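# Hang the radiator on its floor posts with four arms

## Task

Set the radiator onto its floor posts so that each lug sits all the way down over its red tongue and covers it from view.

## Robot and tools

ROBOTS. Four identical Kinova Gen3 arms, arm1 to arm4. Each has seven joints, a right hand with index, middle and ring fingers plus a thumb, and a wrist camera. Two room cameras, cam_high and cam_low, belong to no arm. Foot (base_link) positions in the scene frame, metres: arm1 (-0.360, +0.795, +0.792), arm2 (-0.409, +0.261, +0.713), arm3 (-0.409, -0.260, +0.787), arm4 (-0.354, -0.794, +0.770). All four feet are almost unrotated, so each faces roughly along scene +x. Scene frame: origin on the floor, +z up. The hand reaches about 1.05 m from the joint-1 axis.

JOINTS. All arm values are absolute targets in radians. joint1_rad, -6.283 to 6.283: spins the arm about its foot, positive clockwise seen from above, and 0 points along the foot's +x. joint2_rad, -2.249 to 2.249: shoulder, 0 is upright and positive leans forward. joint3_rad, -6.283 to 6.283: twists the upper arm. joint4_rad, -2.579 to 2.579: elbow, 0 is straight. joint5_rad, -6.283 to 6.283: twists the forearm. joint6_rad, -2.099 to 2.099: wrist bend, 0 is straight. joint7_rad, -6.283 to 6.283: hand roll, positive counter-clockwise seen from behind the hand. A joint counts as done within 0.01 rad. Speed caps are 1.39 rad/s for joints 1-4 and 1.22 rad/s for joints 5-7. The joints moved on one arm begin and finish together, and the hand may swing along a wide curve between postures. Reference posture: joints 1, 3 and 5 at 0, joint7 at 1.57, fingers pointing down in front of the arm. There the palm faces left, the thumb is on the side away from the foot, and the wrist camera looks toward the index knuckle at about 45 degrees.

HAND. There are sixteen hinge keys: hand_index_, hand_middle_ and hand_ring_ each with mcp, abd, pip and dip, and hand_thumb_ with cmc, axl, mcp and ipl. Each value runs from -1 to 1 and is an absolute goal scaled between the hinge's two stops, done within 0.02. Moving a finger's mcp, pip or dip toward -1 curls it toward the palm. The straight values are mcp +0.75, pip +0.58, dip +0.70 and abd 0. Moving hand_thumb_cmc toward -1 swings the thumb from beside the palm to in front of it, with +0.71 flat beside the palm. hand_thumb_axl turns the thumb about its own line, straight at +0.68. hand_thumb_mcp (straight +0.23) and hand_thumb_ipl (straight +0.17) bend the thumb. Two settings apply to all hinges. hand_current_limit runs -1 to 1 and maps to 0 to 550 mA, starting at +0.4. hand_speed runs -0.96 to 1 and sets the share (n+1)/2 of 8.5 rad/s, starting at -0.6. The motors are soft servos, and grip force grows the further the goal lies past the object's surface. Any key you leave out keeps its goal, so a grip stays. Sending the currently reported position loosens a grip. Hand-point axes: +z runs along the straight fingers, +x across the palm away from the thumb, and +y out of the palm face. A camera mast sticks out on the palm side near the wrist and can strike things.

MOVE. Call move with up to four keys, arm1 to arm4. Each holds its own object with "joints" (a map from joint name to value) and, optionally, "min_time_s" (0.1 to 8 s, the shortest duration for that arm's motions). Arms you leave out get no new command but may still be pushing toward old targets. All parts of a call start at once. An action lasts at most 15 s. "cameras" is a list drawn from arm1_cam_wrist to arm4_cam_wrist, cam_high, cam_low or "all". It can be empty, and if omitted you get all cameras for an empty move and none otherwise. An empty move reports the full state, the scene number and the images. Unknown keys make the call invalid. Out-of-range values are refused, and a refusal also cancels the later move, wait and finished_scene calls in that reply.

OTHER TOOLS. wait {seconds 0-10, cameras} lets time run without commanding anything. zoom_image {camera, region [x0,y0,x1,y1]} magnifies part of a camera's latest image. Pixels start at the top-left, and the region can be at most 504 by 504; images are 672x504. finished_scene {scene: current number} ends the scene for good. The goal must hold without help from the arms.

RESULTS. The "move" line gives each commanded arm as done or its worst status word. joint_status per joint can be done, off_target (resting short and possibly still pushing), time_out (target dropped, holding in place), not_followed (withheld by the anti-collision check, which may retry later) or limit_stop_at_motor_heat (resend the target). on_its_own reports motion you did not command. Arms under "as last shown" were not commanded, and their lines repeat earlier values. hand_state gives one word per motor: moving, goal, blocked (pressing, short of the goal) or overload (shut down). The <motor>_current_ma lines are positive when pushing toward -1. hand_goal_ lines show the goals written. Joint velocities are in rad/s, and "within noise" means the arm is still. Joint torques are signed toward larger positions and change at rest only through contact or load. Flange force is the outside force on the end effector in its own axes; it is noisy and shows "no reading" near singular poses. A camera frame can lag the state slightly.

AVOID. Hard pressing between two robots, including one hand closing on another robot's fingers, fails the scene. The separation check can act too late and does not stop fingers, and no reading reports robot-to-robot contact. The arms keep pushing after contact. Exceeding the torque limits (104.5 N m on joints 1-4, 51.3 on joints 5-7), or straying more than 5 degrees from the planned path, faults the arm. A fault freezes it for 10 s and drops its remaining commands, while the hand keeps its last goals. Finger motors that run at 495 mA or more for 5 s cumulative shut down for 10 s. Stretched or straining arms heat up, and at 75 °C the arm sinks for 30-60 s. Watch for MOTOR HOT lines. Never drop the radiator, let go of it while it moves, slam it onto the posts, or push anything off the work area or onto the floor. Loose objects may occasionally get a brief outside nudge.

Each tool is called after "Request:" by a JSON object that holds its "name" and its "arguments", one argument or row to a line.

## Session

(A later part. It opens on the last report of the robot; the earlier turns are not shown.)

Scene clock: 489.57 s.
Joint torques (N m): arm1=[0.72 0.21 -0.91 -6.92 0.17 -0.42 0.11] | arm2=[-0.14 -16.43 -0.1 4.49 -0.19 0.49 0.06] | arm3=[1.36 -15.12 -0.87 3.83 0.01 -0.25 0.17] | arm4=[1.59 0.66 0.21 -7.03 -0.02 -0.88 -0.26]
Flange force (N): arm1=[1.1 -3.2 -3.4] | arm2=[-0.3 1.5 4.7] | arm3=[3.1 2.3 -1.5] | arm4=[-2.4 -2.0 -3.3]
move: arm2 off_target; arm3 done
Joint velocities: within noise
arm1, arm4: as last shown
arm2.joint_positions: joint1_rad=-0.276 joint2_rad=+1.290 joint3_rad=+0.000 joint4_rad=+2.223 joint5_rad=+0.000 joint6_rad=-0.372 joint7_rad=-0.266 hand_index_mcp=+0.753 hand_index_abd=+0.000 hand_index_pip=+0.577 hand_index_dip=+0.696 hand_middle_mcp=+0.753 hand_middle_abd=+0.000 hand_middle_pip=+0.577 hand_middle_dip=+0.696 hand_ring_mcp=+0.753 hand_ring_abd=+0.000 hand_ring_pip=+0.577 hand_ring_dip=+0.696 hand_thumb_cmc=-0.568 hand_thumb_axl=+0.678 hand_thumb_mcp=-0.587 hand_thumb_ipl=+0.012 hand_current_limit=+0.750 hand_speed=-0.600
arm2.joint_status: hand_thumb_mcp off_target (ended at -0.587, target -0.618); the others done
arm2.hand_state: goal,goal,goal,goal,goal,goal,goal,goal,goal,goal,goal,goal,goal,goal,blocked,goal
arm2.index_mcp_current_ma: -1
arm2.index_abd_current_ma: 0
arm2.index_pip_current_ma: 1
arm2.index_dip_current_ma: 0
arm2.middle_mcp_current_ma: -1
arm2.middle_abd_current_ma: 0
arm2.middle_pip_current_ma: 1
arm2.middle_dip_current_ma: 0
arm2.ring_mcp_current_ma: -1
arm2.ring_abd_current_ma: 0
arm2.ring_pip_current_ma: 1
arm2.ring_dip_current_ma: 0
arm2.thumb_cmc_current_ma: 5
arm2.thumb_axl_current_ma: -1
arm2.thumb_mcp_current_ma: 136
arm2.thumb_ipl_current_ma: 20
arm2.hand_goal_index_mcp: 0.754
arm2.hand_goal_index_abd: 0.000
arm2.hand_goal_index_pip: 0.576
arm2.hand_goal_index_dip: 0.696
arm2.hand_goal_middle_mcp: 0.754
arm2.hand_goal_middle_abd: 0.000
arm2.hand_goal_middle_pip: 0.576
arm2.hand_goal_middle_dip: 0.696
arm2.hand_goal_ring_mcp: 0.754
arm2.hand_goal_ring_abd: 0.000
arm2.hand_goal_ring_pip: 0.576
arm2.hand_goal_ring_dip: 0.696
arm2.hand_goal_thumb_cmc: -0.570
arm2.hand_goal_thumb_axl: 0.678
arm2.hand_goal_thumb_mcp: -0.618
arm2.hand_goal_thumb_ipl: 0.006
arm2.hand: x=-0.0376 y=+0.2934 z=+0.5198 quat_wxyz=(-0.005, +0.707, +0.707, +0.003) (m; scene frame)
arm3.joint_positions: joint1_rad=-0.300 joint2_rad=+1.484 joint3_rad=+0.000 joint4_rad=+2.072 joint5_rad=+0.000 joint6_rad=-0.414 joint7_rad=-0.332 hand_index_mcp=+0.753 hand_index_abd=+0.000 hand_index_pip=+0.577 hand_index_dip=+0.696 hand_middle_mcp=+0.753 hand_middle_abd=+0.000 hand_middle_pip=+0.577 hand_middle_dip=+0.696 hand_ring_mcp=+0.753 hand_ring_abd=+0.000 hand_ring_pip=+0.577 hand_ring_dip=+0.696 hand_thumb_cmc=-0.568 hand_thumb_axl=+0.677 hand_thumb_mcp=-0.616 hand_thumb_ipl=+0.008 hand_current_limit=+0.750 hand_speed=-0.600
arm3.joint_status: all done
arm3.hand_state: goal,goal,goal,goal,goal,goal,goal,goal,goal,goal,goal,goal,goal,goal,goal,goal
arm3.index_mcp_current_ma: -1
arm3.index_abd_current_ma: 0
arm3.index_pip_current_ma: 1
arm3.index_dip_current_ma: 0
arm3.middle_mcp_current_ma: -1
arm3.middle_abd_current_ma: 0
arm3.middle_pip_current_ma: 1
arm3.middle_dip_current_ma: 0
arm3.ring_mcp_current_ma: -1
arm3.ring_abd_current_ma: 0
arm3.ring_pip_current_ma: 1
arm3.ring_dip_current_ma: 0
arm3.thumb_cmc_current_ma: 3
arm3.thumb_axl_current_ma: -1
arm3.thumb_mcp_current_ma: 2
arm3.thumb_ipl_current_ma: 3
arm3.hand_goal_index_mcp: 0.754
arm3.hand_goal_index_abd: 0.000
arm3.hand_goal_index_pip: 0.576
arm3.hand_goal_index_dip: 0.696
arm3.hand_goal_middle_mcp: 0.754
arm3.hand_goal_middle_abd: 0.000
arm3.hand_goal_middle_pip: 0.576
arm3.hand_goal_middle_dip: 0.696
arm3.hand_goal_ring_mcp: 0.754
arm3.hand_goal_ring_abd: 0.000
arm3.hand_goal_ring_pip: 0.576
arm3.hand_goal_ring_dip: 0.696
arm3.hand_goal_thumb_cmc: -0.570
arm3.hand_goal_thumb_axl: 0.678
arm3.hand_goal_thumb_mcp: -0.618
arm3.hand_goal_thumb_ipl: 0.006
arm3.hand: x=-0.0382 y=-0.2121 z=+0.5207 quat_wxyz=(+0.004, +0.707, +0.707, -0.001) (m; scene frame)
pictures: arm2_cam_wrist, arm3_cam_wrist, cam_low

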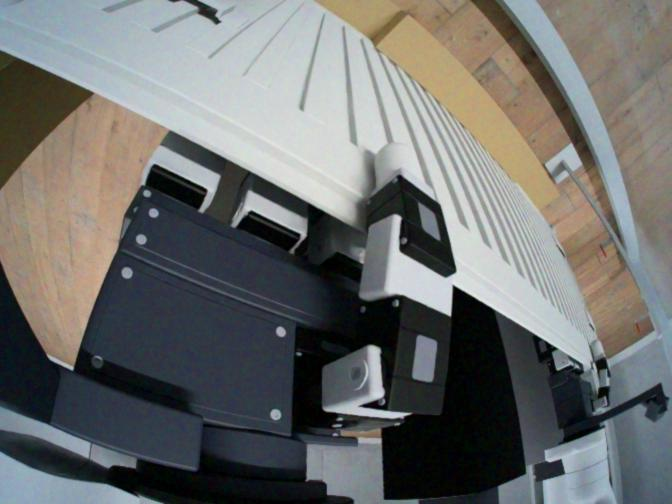

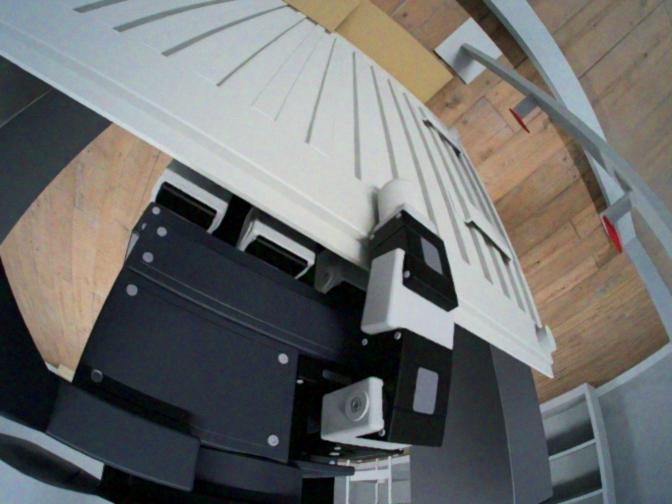

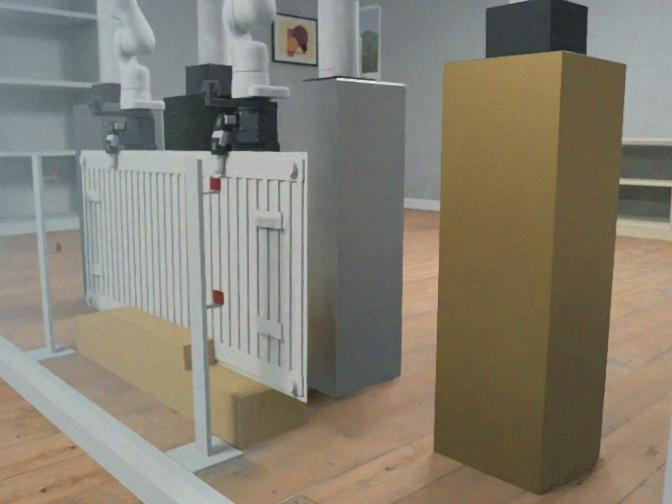

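Request:
{"name": "move", "arguments": {
  "arm2": {"joints":{"joint1_rad":-0.265,"joint2_rad":1.2745,"joint4_rad":2.187,"joint6_rad":-0.320,"joint7_rad":-0.255},"min_time_s":2},
  "arm3": {"joints":{"joint1_rad":-0.289,"joint2_rad":1.472,"joint4_rad":2.0465,"joint6_rad":-0.377,"joint7_rad":-0.321},"min_time_s":2},
  "cameras": ["arm2_cam_wrist","arm3_cam_wrist","cam_low"]
}}

Request:
{"name": "zoom_image", "arguments": {
  "camera": "arm2_cam_wrist",
  "region": [180, 60, 460, 270]
}}

Request:
{"name": "zoom_image", "arguments": {
  "camera": "arm3_cam_wrist",
  "region": [180, 60, 460, 270]
}}

Scene clock: 503.97 s.
Joint torques (N m): arm1=[0.67 0.1 -0.92 -6.94 0.16 -0.4 0.12] | arm2=[-0.11 -17.66 0.14 3.38 -0.18 0.01 0.1] | arm3=[1.2 -15.24 -0.87 3.57 0.03 -0.22 0.18] | arm4=[1.57 0.68 0.2 -7.03 -0.02 -0.86 -0.25]
Flange force (N): arm1=[0.9 -3.3 -3.3] | arm2=[-0.1 0.6 5.5] | arm3=[2.8 2.4 -1.8] | arm4=[-2.3 -2.0 -3.2]
move: arm2 done; arm3 done
Joint velocities: within noise
arm1, arm4: as last shown
arm2.joint_positions: joint1_rad=-0.265 joint2_rad=+1.275 joint3_rad=+0.000 joint4_rad=+2.187 joint5_rad=+0.000 joint6_rad=-0.320 joint7_rad=-0.255 hand_index_mcp=+0.753 hand_index_abd=+0.000 hand_index_pip=+0.577 hand_index_dip=+0.696 hand_middle_mcp=+0.753 hand_middle_abd=+0.000 hand_middle_pip=+0.577 hand_middle_dip=+0.696 hand_ring_mcp=+0.753 hand_ring_abd=+0.000 hand_ring_pip=+0.577 hand_ring_dip=+0.696 hand_thumb_cmc=-0.568 hand_thumb_axl=+0.678 hand_thumb_mcp=-0.616 hand_thumb_ipl=+0.008 hand_current_limit=+0.750 hand_speed=-0.600
arm2.joint_status: all done
arm2.hand_state: goal,goal,goal,goal,goal,goal,goal,goal,goal,goal,goal,goal,goal,goal,goal,goal
arm2.index_mcp_current_ma: -1
arm2.index_abd_current_ma: 0
arm2.index_pip_current_ma: 1
arm2.index_dip_current_ma: 0
arm2.middle_mcp_current_ma: -1
arm2.middle_abd_current_ma: 0
arm2.middle_pip_current_ma: 1
arm2.middle_dip_current_ma: 0
arm2.ring_mcp_current_ma: -1
arm2.ring_abd_current_ma: 0
arm2.ring_pip_current_ma: 1
arm2.ring_dip_current_ma: 0
arm2.thumb_cmc_current_ma: 3
arm2.thumb_axl_current_ma: -1
arm2.thumb_mcp_current_ma: 4
arm2.thumb_ipl_current_ma: 5
arm2.hand_goal_index_mcp: 0.754
arm2.hand_goal_index_abd: 0.000
arm2.hand_goal_index_pip: 0.576
arm2.hand_goal_index_dip: 0.696
arm2.hand_goal_middle_mcp: 0.754
arm2.hand_goal_middle_abd: 0.000
arm2.hand_goal_middle_pip: 0.576
arm2.hand_goal_middle_dip: 0.696
arm2.hand_goal_ring_mcp: 0.754
arm2.hand_goal_ring_abd: 0.000
arm2.hand_goal_ring_pip: 0.576
arm2.hand_goal_ring_dip: 0.696
arm2.hand_goal_thumb_cmc: -0.570
arm2.hand_goal_thumb_axl: 0.678
arm2.hand_goal_thumb_mcp: -0.618
arm2.hand_goal_thumb_ipl: 0.006
arm2.on_its_own: hand_thumb_mcp moved -0.030 to your old target -0.618
arm2.hand: x=-0.0244 y=+0.2935 z=+0.5204 quat_wxyz=(-0.005, +0.707, +0.707, +0.003) (m; scene frame)
arm3.joint_positions: joint1_rad=-0.289 joint2_rad=+1.472 joint3_rad=+0.000 joint4_rad=+2.047 joint5_rad=+0.000 joint6_rad=-0.377 joint7_rad=-0.321 hand_index_mcp=+0.753 hand_index_abd=+0.000 hand_index_pip=+0.577 hand_index_dip=+0.696 hand_middle_mcp=+0.753 hand_middle_abd=+0.000 hand_middle_pip=+0.577 hand_middle_dip=+0.696 hand_ring_mcp=+0.753 hand_ring_abd=+0.000 hand_ring_pip=+0.577 hand_ring_dip=+0.696 hand_thumb_cmc=-0.568 hand_thumb_axl=+0.677 hand_thumb_mcp=-0.617 hand_thumb_ipl=+0.008 hand_current_limit=+0.750 hand_speed=-0.600
arm3.joint_status: all done
arm3.hand_state: goal,goal,goal,goal,goal,goal,goal,goal,goal,goal,goal,goal,goal,goal,goal,goal
arm3.index_mcp_current_ma: -1
arm3.index_abd_current_ma: 0
arm3.index_pip_current_ma: 1
arm3.index_dip_current_ma: 0
arm3.middle_mcp_current_ma: -1
arm3.middle_abd_current_ma: 0
arm3.middle_pip_current_ma: 1
arm3.middle_dip_current_ma: 0
arm3.ring_mcp_current_ma: -1
arm3.ring_abd_current_ma: 0
arm3.ring_pip_current_ma: 1
arm3.ring_dip_current_ma: 0
arm3.thumb_cmc_current_ma: 3
arm3.thumb_axl_current_ma: -1
arm3.thumb_mcp_current_ma: 2
arm3.thumb_ipl_current_ma: 3
arm3.hand_goal_index_mcp: 0.754
arm3.hand_goal_index_abd: 0.000
arm3.hand_goal_index_pip: 0.576
arm3.hand_goal_index_dip: 0.696
arm3.hand_goal_middle_mcp: 0.754
arm3.hand_goal_middle_abd: 0.000
arm3.hand_goal_middle_pip: 0.576
arm3.hand_goal_middle_dip: 0.696
arm3.hand_goal_ring_mcp: 0.754
arm3.hand_goal_ring_abd: 0.000
arm3.hand_goal_ring_pip: 0.576
arm3.hand_goal_ring_dip: 0.696
arm3.hand_goal_thumb_cmc: -0.570
arm3.hand_goal_thumb_axl: 0.678
arm3.hand_goal_thumb_mcp: -0.618
arm3.hand_goal_thumb_ipl: 0.006
arm3.hand: x=-0.0275 y=-0.2119 z=+0.5213 quat_wxyz=(+0.005, +0.707, +0.707, +0.000) (m; scene frame)
pictures: arm2_cam_wrist, arm3_cam_wrist, cam_low

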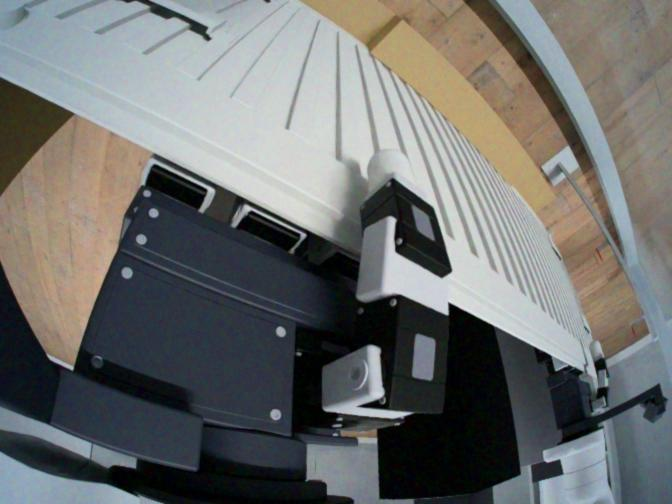

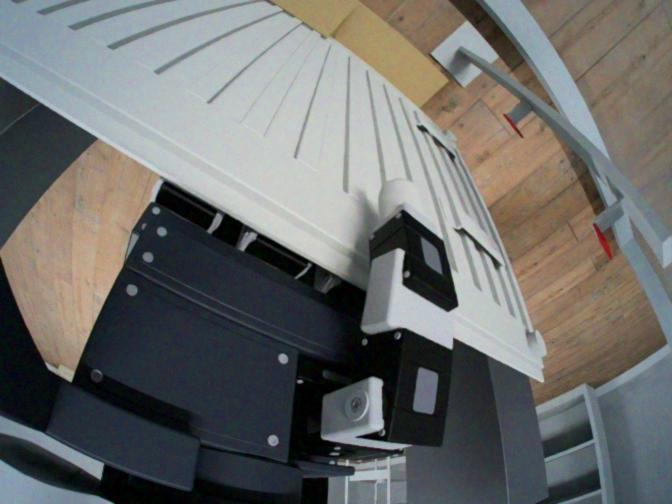

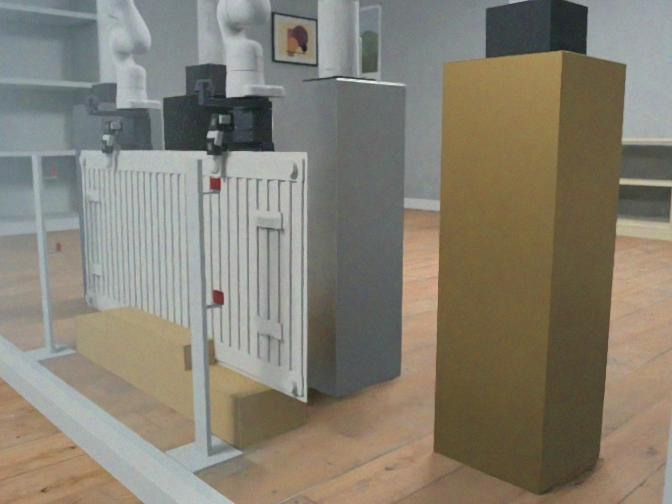

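Scaled by 1.800 from the camera's 672x504 image, which has a finer 960x720 frame.

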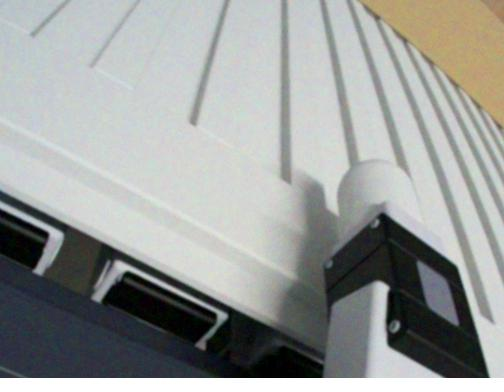

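Scaled by 1.800 from the camera's 672x504 image, which has a finer 960x720 frame.

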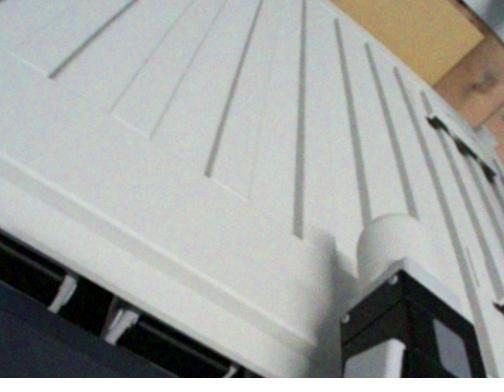

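Request:
{"name": "move", "arguments": {
  "arm2": {"joints":{"hand_thumb_mcp":-0.73,"hand_thumb_ipl":-0.2}},
  "arm3": {"joints":{"hand_thumb_mcp":-0.73,"hand_thumb_ipl":-0.2}},
  "cameras": ["arm2_cam_wrist","arm3_cam_wrist","cam_low"]
}}

Request:
{"name": "zoom_image", "arguments": {
  "camera": "arm2_cam_wrist",
  "region": [180, 60, 460, 270]
}}

Request:
{"name": "zoom_image", "arguments": {
  "camera": "arm3_cam_wrist",
  "region": [180, 60, 460, 270]
}}

Scene clock: 510.03 s.
Joint torques (N m): arm1=[0.7 0.16 -0.89 -6.9 0.13 -0.44 0.17] | arm2=[-0.22 -16.01 -0.41 6.68 -0.27 1.62 -0.1] | arm3=[1.47 -16.81 0.43 2.35 0.04 -0.96 0.38] | arm4=[1.58 0.67 0.19 -7.02 0 -0.88 -0.23]
Flange force (N): arm1=[0.9 -3.0 -3.6] | arm2=[-0.2 5.6 8.1] | arm3=[4.0 -0.1 -0.7] | arm4=[-2.4 -2.0 -3.3]
move: arm2 off_target; arm3 off_target
Joint velocities: within noise
arm1.joint_positions: joint1_rad=+0.172 joint2_rad=-0.420 joint3_rad=-0.123 joint4_rad=+1.490 joint5_rad=-0.002 joint6_rad=+1.960 joint7_rad=+1.892 hand_index_mcp=+0.753 hand_index_abd=+0.000 hand_index_pip=+0.577 hand_index_dip=+0.696 hand_middle_mcp=+0.753 hand_middle_abd=+0.000 hand_middle_pip=+0.577 hand_middle_dip=+0.696 hand_ring_mcp=+0.753 hand_ring_abd=+0.000 hand_ring_pip=+0.577 hand_ring_dip=+0.696 hand_thumb_cmc=+0.714 hand_thumb_axl=+0.677 hand_thumb_mcp=+0.224 hand_thumb_ipl=+0.168 hand_current_limit=+0.400 hand_speed=-0.600
arm1.joint_status: not commanded
arm1.hand_state: goal,goal,goal,goal,goal,goal,goal,goal,goal,goal,goal,goal,goal,goal,goal,goal
arm1.index_mcp_current_ma: 0
arm1.index_abd_current_ma: 0
arm1.index_pip_current_ma: 0
arm1.index_dip_current_ma: 0
arm1.middle_mcp_current_ma: 0
arm1.middle_abd_current_ma: 0
arm1.middle_pip_current_ma: 0
arm1.middle_dip_current_ma: 0
arm1.ring_mcp_current_ma: 0
arm1.ring_abd_current_ma: 0
arm1.ring_pip_current_ma: 0
arm1.ring_dip_current_ma: 0
arm1.thumb_cmc_current_ma: 0
arm1.thumb_axl_current_ma: 0
arm1.thumb_mcp_current_ma: 0
arm1.thumb_ipl_current_ma: 0
arm1.hand_goal_index_mcp: 0.754
arm1.hand_goal_index_abd: 0.000
arm1.hand_goal_index_pip: 0.576
arm1.hand_goal_index_dip: 0.696
arm1.hand_goal_middle_mcp: 0.754
arm1.hand_goal_middle_abd: 0.000
arm1.hand_goal_middle_pip: 0.576
arm1.hand_goal_middle_dip: 0.696
arm1.hand_goal_ring_mcp: 0.754
arm1.hand_goal_ring_abd: 0.000
arm1.hand_goal_ring_pip: 0.576
arm1.hand_goal_ring_dip: 0.696
arm1.hand_goal_thumb_cmc: 0.714
arm1.hand_goal_thumb_axl: 0.678
arm1.hand_goal_thumb_mcp: 0.226
arm1.hand_goal_thumb_ipl: 0.168
arm1.hand: x=-0.2173 y=+0.8535 z=+1.3066 quat_wxyz=(+0.044, -0.126, +0.991, -0.027) (m; scene frame)
arm2.joint_positions: joint1_rad=-0.265 joint2_rad=+1.274 joint3_rad=+0.000 joint4_rad=+2.187 joint5_rad=+0.000 joint6_rad=-0.320 joint7_rad=-0.255 hand_index_mcp=+0.753 hand_index_abd=+0.000 hand_index_pip=+0.577 hand_index_dip=+0.696 hand_middle_mcp=+0.753 hand_middle_abd=+0.000 hand_middle_pip=+0.577 hand_middle_dip=+0.696 hand_ring_mcp=+0.753 hand_ring_abd=+0.000 hand_ring_pip=+0.577 hand_ring_dip=+0.696 hand_thumb_cmc=-0.568 hand_thumb_axl=+0.678 hand_thumb_mcp=-0.646 hand_thumb_ipl=-0.079 hand_current_limit=+0.750 hand_speed=-0.600
arm2.joint_status: hand_thumb_mcp off_target (ended at -0.646, target -0.730); hand_thumb_ipl off_target (ended at -0.079, target -0.200)
arm2.hand_state: goal,goal,goal,goal,goal,goal,goal,goal,goal,goal,goal,goal,goal,goal,blocked,blocked
arm2.index_mcp_current_ma: -1
arm2.index_abd_current_ma: 0
arm2.index_pip_current_ma: 1
arm2.index_dip_current_ma: 0
arm2.middle_mcp_current_ma: -1
arm2.middle_abd_current_ma: 0
arm2.middle_pip_current_ma: 1
arm2.middle_dip_current_ma: 0
arm2.ring_mcp_current_ma: -1
arm2.ring_abd_current_ma: 0
arm2.ring_pip_current_ma: 1
arm2.ring_dip_current_ma: 0
arm2.thumb_cmc_current_ma: 3
arm2.thumb_axl_current_ma: 0
arm2.thumb_mcp_current_ma: 441
arm2.thumb_ipl_current_ma: 481
arm2.hand_goal_index_mcp: 0.754
arm2.hand_goal_index_abd: 0.000
arm2.hand_goal_index_pip: 0.576
arm2.hand_goal_index_dip: 0.696
arm2.hand_goal_middle_mcp: 0.754
arm2.hand_goal_middle_abd: 0.000
arm2.hand_goal_middle_pip: 0.576
arm2.hand_goal_middle_dip: 0.696
arm2.hand_goal_ring_mcp: 0.754
arm2.hand_goal_ring_abd: 0.000
arm2.hand_goal_ring_pip: 0.576
arm2.hand_goal_ring_dip: 0.696
arm2.hand_goal_thumb_cmc: -0.570
arm2.hand_goal_thumb_axl: 0.678
arm2.hand_goal_thumb_mcp: -0.730
arm2.hand_goal_thumb_ipl: -0.200
arm2.hand: x=-0.0243 y=+0.2935 z=+0.5205 quat_wxyz=(-0.005, +0.707, +0.707, +0.003) (m; scene frame)
arm3.joint_positions: joint1_rad=-0.289 joint2_rad=+1.472 joint3_rad=+0.000 joint4_rad=+2.046 joint5_rad=+0.000 joint6_rad=-0.377 joint7_rad=-0.321 hand_index_mcp=+0.763 hand_index_abd=+0.000 hand_index_pip=+0.577 hand_index_dip=+0.696 hand_middle_mcp=+0.755 hand_middle_abd=+0.000 hand_middle_pip=+0.577 hand_middle_dip=+0.696 hand_ring_mcp=+0.753 hand_ring_abd=+0.000 hand_ring_pip=+0.577 hand_ring_dip=+0.696 hand_thumb_cmc=-0.568 hand_thumb_axl=+0.677 hand_thumb_mcp=-0.642 hand_thumb_ipl=-0.113 hand_current_limit=+0.750 hand_speed=-0.600
arm3.joint_status: hand_thumb_mcp off_target (ended at -0.642, target -0.730); hand_thumb_ipl off_target (ended at -0.113, target -0.200)
arm3.hand_state: goal,goal,goal,goal,goal,goal,goal,goal,goal,goal,goal,goal,goal,goal,blocked,blocked
arm3.index_mcp_current_ma: 19
arm3.index_abd_current_ma: 0
arm3.index_pip_current_ma: 1
arm3.index_dip_current_ma: 0
arm3.middle_mcp_current_ma: 1
arm3.middle_abd_current_ma: 0
arm3.middle_pip_current_ma: 1
arm3.middle_dip_current_ma: 0
arm3.ring_mcp_current_ma: -1
arm3.ring_abd_current_ma: 0
arm3.ring_pip_current_ma: 1
arm3.ring_dip_current_ma: 0
arm3.thumb_cmc_current_ma: 3
arm3.thumb_axl_current_ma: -1
arm3.thumb_mcp_current_ma: 416
arm3.thumb_ipl_current_ma: 433
arm3.hand_goal_index_mcp: 0.754
arm3.hand_goal_index_abd: 0.000
arm3.hand_goal_index_pip: 0.576
arm3.hand_goal_index_dip: 0.696
arm3.hand_goal_middle_mcp: 0.754
arm3.hand_goal_middle_abd: 0.000
arm3.hand_goal_middle_pip: 0.576
arm3.hand_goal_middle_dip: 0.696
arm3.hand_goal_ring_mcp: 0.754
arm3.hand_goal_ring_abd: 0.000
arm3.hand_goal_ring_pip: 0.576
arm3.hand_goal_ring_dip: 0.696
arm3.hand_goal_thumb_cmc: -0.570
arm3.hand_goal_thumb_axl: 0.678
arm3.hand_goal_thumb_mcp: -0.730
arm3.hand_goal_thumb_ipl: -0.200
arm3.hand: x=-0.0275 y=-0.2119 z=+0.5212 quat_wxyz=(+0.005, +0.707, +0.707, -0.001) (m; scene frame)
arm4.joint_positions: joint1_rad=+0.568 joint2_rad=-0.493 joint3_rad=-0.051 joint4_rad=+1.452 joint5_rad=-0.028 joint6_rad=+1.969 joint7_rad=+1.820 hand_index_mcp=+0.753 hand_index_abd=+0.000 hand_index_pip=+0.577 hand_index_dip=+0.696 hand_middle_mcp=+0.753 hand_middle_abd=+0.000 hand_middle_pip=+0.577 hand_middle_dip=+0.696 hand_ring_mcp=+0.753 hand_ring_abd=+0.000 hand_ring_pip=+0.577 hand_ring_dip=+0.696 hand_thumb_cmc=+0.714 hand_thumb_axl=+0.677 hand_thumb_mcp=+0.224 hand_thumb_ipl=+0.168 hand_current_limit=+0.400 hand_speed=-0.600
arm4.joint_status: not commanded
arm4.hand_state: goal,goal,goal,goal,goal,goal,goal,goal,goal,goal,goal,goal,goal,goal,goal,goal
arm4.index_mcp_current_ma: -1
arm4.index_abd_current_ma: 0
arm4.index_pip_current_ma: 1
arm4.index_dip_current_ma: 0
arm4.middle_mcp_current_ma: -1
arm4.middle_abd_current_ma: 0
arm4.middle_pip_current_ma: 1
arm4.middle_dip_current_ma: 0
arm4.ring_mcp_current_ma: -1
arm4.ring_abd_current_ma: 0
arm4.ring_pip_current_ma: 1
arm4.ring_dip_current_ma: 0
arm4.thumb_cmc_current_ma: 0
arm4.thumb_axl_current_ma: -1
arm4.thumb_mcp_current_ma: -3
arm4.thumb_ipl_current_ma: 0
arm4.hand_goal_index_mcp: 0.754
arm4.hand_goal_index_abd: 0.000
arm4.hand_goal_index_pip: 0.576
arm4.hand_goal_index_dip: 0.696
arm4.hand_goal_middle_mcp: 0.754
arm4.hand_goal_middle_abd: 0.000
arm4.hand_goal_middle_pip: 0.576
arm4.hand_goal_middle_dip: 0.696
arm4.hand_goal_ring_mcp: 0.754
arm4.hand_goal_ring_abd: 0.000
arm4.hand_goal_ring_pip: 0.576
arm4.hand_goal_ring_dip: 0.696
arm4.hand_goal_thumb_cmc: 0.714
arm4.hand_goal_thumb_axl: 0.678
arm4.hand_goal_thumb_mcp: 0.226
arm4.hand_goal_thumb_ipl: 0.168
arm4.hand: x=-0.2161 y=-0.7913 z=+1.3129 quat_wxyz=(+0.104, +0.132, +0.985, -0.037) (m; scene frame)
pictures: arm2_cam_wrist, arm3_cam_wrist, cam_low

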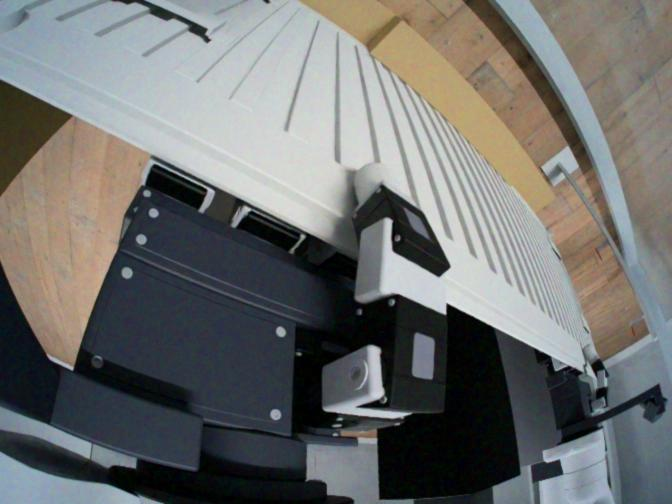

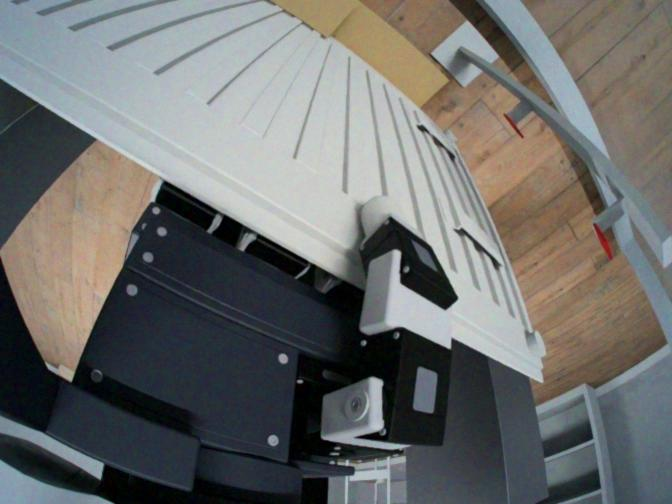

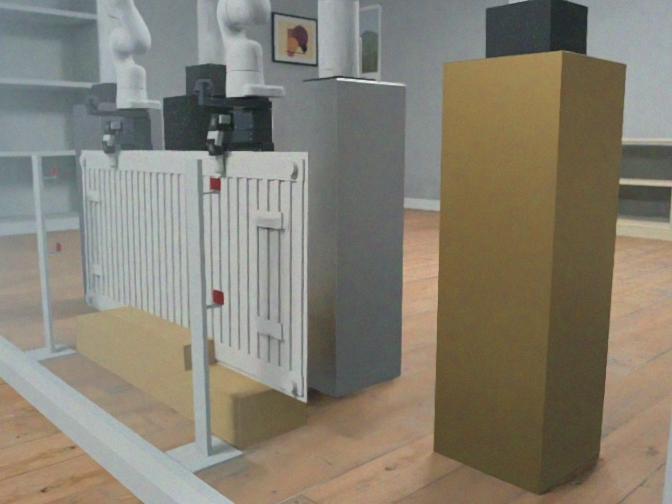

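Scaled by 1.800 from the camera's 672x504 image, which has a finer 960x720 frame.

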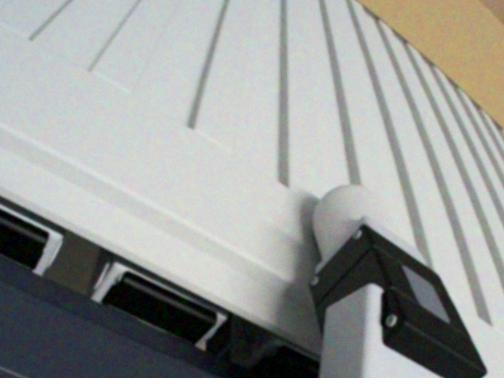

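Scaled by 1.800 from the camera's 672x504 image, which has a finer 960x720 frame.

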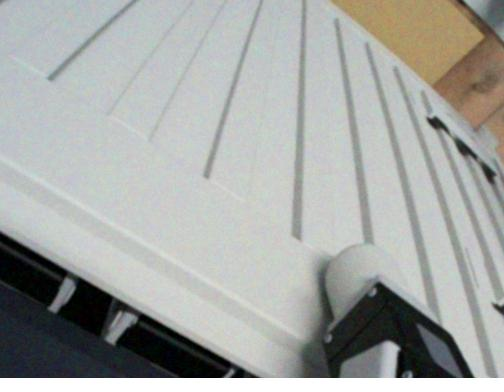

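Request:
{"name": "move", "arguments": {
  "arm2": {"joints":{"joint1_rad":-0.263,"joint2_rad":1.2181,"joint4_rad":2.2112,"joint6_rad":-0.2877,"joint7_rad":-0.253},"min_time_s":3},
  "arm3": {"joints":{"joint1_rad":-0.289,"joint2_rad":1.4238,"joint4_rad":2.0876,"joint6_rad":-0.3698,"joint7_rad":-0.321},"min_time_s":3},
  "cameras": ["arm2_cam_wrist","arm3_cam_wrist","cam_low"]
}}

Request:
{"name": "zoom_image", "arguments": {
  "camera": "cam_low",
  "region": [60, 130, 330, 420]
}}

Scene clock: 533.63 s.
Joint torques (N m): arm1=[0.68 0.18 -0.88 -6.92 0.15 -0.43 0.1] | arm2=[-0.17 -18.42 0.21 4.16 -0.25 0.34 0.06] | arm3=[1.27 -16.4 -0.57 4.1 -0.02 -0.23 0.15] | arm4=[1.59 0.67 0.2 -6.99 -0.01 -0.88 -0.25]
Flange force (N): arm1=[1.0 -3.2 -3.4] | arm2=[-0.2 1.9 9.9] | arm3=[3.2 2.7 2.3] | arm4=[-2.4 -2.0 -3.4]
move: arm2 done; arm3 done
Joint velocities: within noise
arm1, arm4: as last shown
arm2.joint_positions: joint1_rad=-0.263 joint2_rad=+1.218 joint3_rad=+0.000 joint4_rad=+2.211 joint5_rad=+0.000 joint6_rad=-0.288 joint7_rad=-0.253 hand_index_mcp=+0.764 hand_index_abd=+0.000 hand_index_pip=+0.577 hand_index_dip=+0.696 hand_middle_mcp=+0.758 hand_middle_abd=+0.000 hand_middle_pip=+0.577 hand_middle_dip=+0.696 hand_ring_mcp=+0.753 hand_ring_abd=+0.000 hand_ring_pip=+0.577 hand_ring_dip=+0.696 hand_thumb_cmc=-0.568 hand_thumb_axl=+0.678 hand_thumb_mcp=-0.645 hand_thumb_ipl=-0.111 hand_current_limit=+0.750 hand_speed=-0.600
arm2.joint_status: all done
arm2.hand_state: goal,goal,goal,goal,goal,goal,goal,goal,goal,goal,goal,goal,goal,goal,blocked,blocked
arm2.index_mcp_current_ma: 29
arm2.index_abd_current_ma: 0
arm2.index_pip_current_ma: 1
arm2.index_dip_current_ma: 0
arm2.middle_mcp_current_ma: 9
arm2.middle_abd_current_ma: 0
arm2.middle_pip_current_ma: 1
arm2.middle_dip_current_ma: 0
arm2.ring_mcp_current_ma: -1
arm2.ring_abd_current_ma: 0
arm2.ring_pip_current_ma: 1
arm2.ring_dip_current_ma: 0
arm2.thumb_cmc_current_ma: 3
arm2.thumb_axl_current_ma: 0
arm2.thumb_mcp_current_ma: 447
arm2.thumb_ipl_current_ma: 481
arm2.hand_goal_index_mcp: 0.754
arm2.hand_goal_index_abd: 0.000
arm2.hand_goal_index_pip: 0.576
arm2.hand_goal_index_dip: 0.696
arm2.hand_goal_middle_mcp: 0.754
arm2.hand_goal_middle_abd: 0.000
arm2.hand_goal_middle_pip: 0.576
arm2.hand_goal_middle_dip: 0.696
arm2.hand_goal_ring_mcp: 0.754
arm2.hand_goal_ring_abd: 0.000
arm2.hand_goal_ring_pip: 0.576
arm2.hand_goal_ring_dip: 0.696
arm2.hand_goal_thumb_cmc: -0.570
arm2.hand_goal_thumb_axl: 0.678
arm2.hand_goal_thumb_mcp: -0.730
arm2.hand_goal_thumb_ipl: -0.200
arm2.on_its_own: hand_thumb_ipl moved -0.032 toward your old target -0.200
arm2.hand: x=-0.0222 y=+0.2932 z=+0.5399 quat_wxyz=(-0.005, +0.707, +0.707, +0.003) (m; scene frame)
arm3.joint_positions: joint1_rad=-0.289 joint2_rad=+1.424 joint3_rad=+0.000 joint4_rad=+2.088 joint5_rad=+0.000 joint6_rad=-0.370 joint7_rad=-0.321 hand_index_mcp=+0.772 hand_index_abd=+0.000 hand_index_pip=+0.577 hand_index_dip=+0.696 hand_middle_mcp=+0.761 hand_middle_abd=+0.000 hand_middle_pip=+0.577 hand_middle_dip=+0.696 hand_ring_mcp=+0.753 hand_ring_abd=+0.000 hand_ring_pip=+0.577 hand_ring_dip=+0.696 hand_thumb_cmc=-0.568 hand_thumb_axl=+0.677 hand_thumb_mcp=-0.642 hand_thumb_ipl=-0.117 hand_current_limit=+0.750 hand_speed=-0.600
arm3.joint_status: all done
arm3.hand_state: goal,goal,goal,goal,goal,goal,goal,goal,goal,goal,goal,goal,goal,goal,blocked,blocked
arm3.index_mcp_current_ma: 41
arm3.index_abd_current_ma: 0
arm3.index_pip_current_ma: 1
arm3.index_dip_current_ma: 0
arm3.middle_mcp_current_ma: 13
arm3.middle_abd_current_ma: 0
arm3.middle_pip_current_ma: 1
arm3.middle_dip_current_ma: 0
arm3.ring_mcp_current_ma: -1
arm3.ring_abd_current_ma: 0
arm3.ring_pip_current_ma: 1
arm3.ring_dip_current_ma: 0
arm3.thumb_cmc_current_ma: 3
arm3.thumb_axl_current_ma: -1
arm3.thumb_mcp_current_ma: 417
arm3.thumb_ipl_current_ma: 409
arm3.hand_goal_index_mcp: 0.754
arm3.hand_goal_index_abd: 0.000
arm3.hand_goal_index_pip: 0.576
arm3.hand_goal_index_dip: 0.696
arm3.hand_goal_middle_mcp: 0.754
arm3.hand_goal_middle_abd: 0.000
arm3.hand_goal_middle_pip: 0.576
arm3.hand_goal_middle_dip: 0.696
arm3.hand_goal_ring_mcp: 0.754
arm3.hand_goal_ring_abd: 0.000
arm3.hand_goal_ring_pip: 0.576
arm3.hand_goal_ring_dip: 0.696
arm3.hand_goal_thumb_cmc: -0.570
arm3.hand_goal_thumb_axl: 0.678
arm3.hand_goal_thumb_mcp: -0.730
arm3.hand_goal_thumb_ipl: -0.200
arm3.hand: x=-0.0280 y=-0.2119 z=+0.5406 quat_wxyz=(+0.005, +0.707, +0.707, -0.001) (m; scene frame)
pictures: arm2_cam_wrist, arm3_cam_wrist, cam_low

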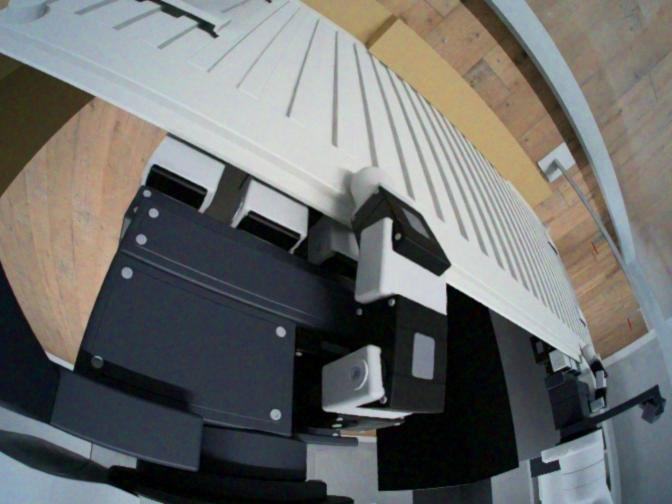

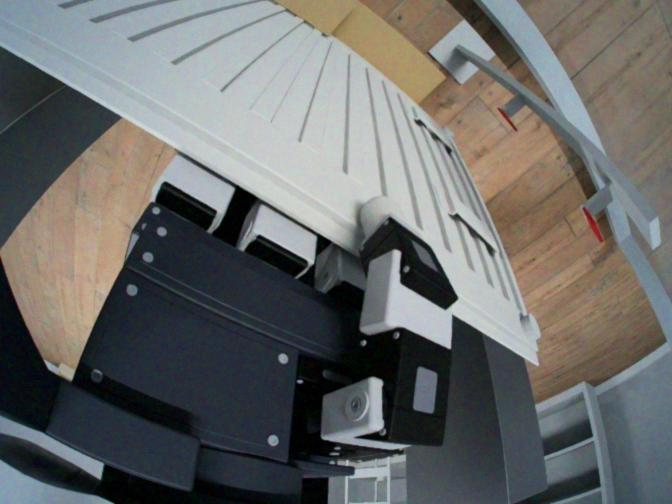

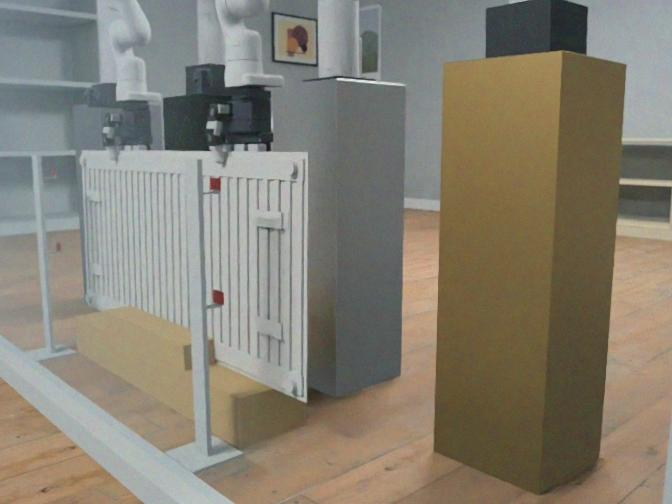

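Scaled by 1.738 from the camera's 672x504 image, which has a finer 960x720 frame.

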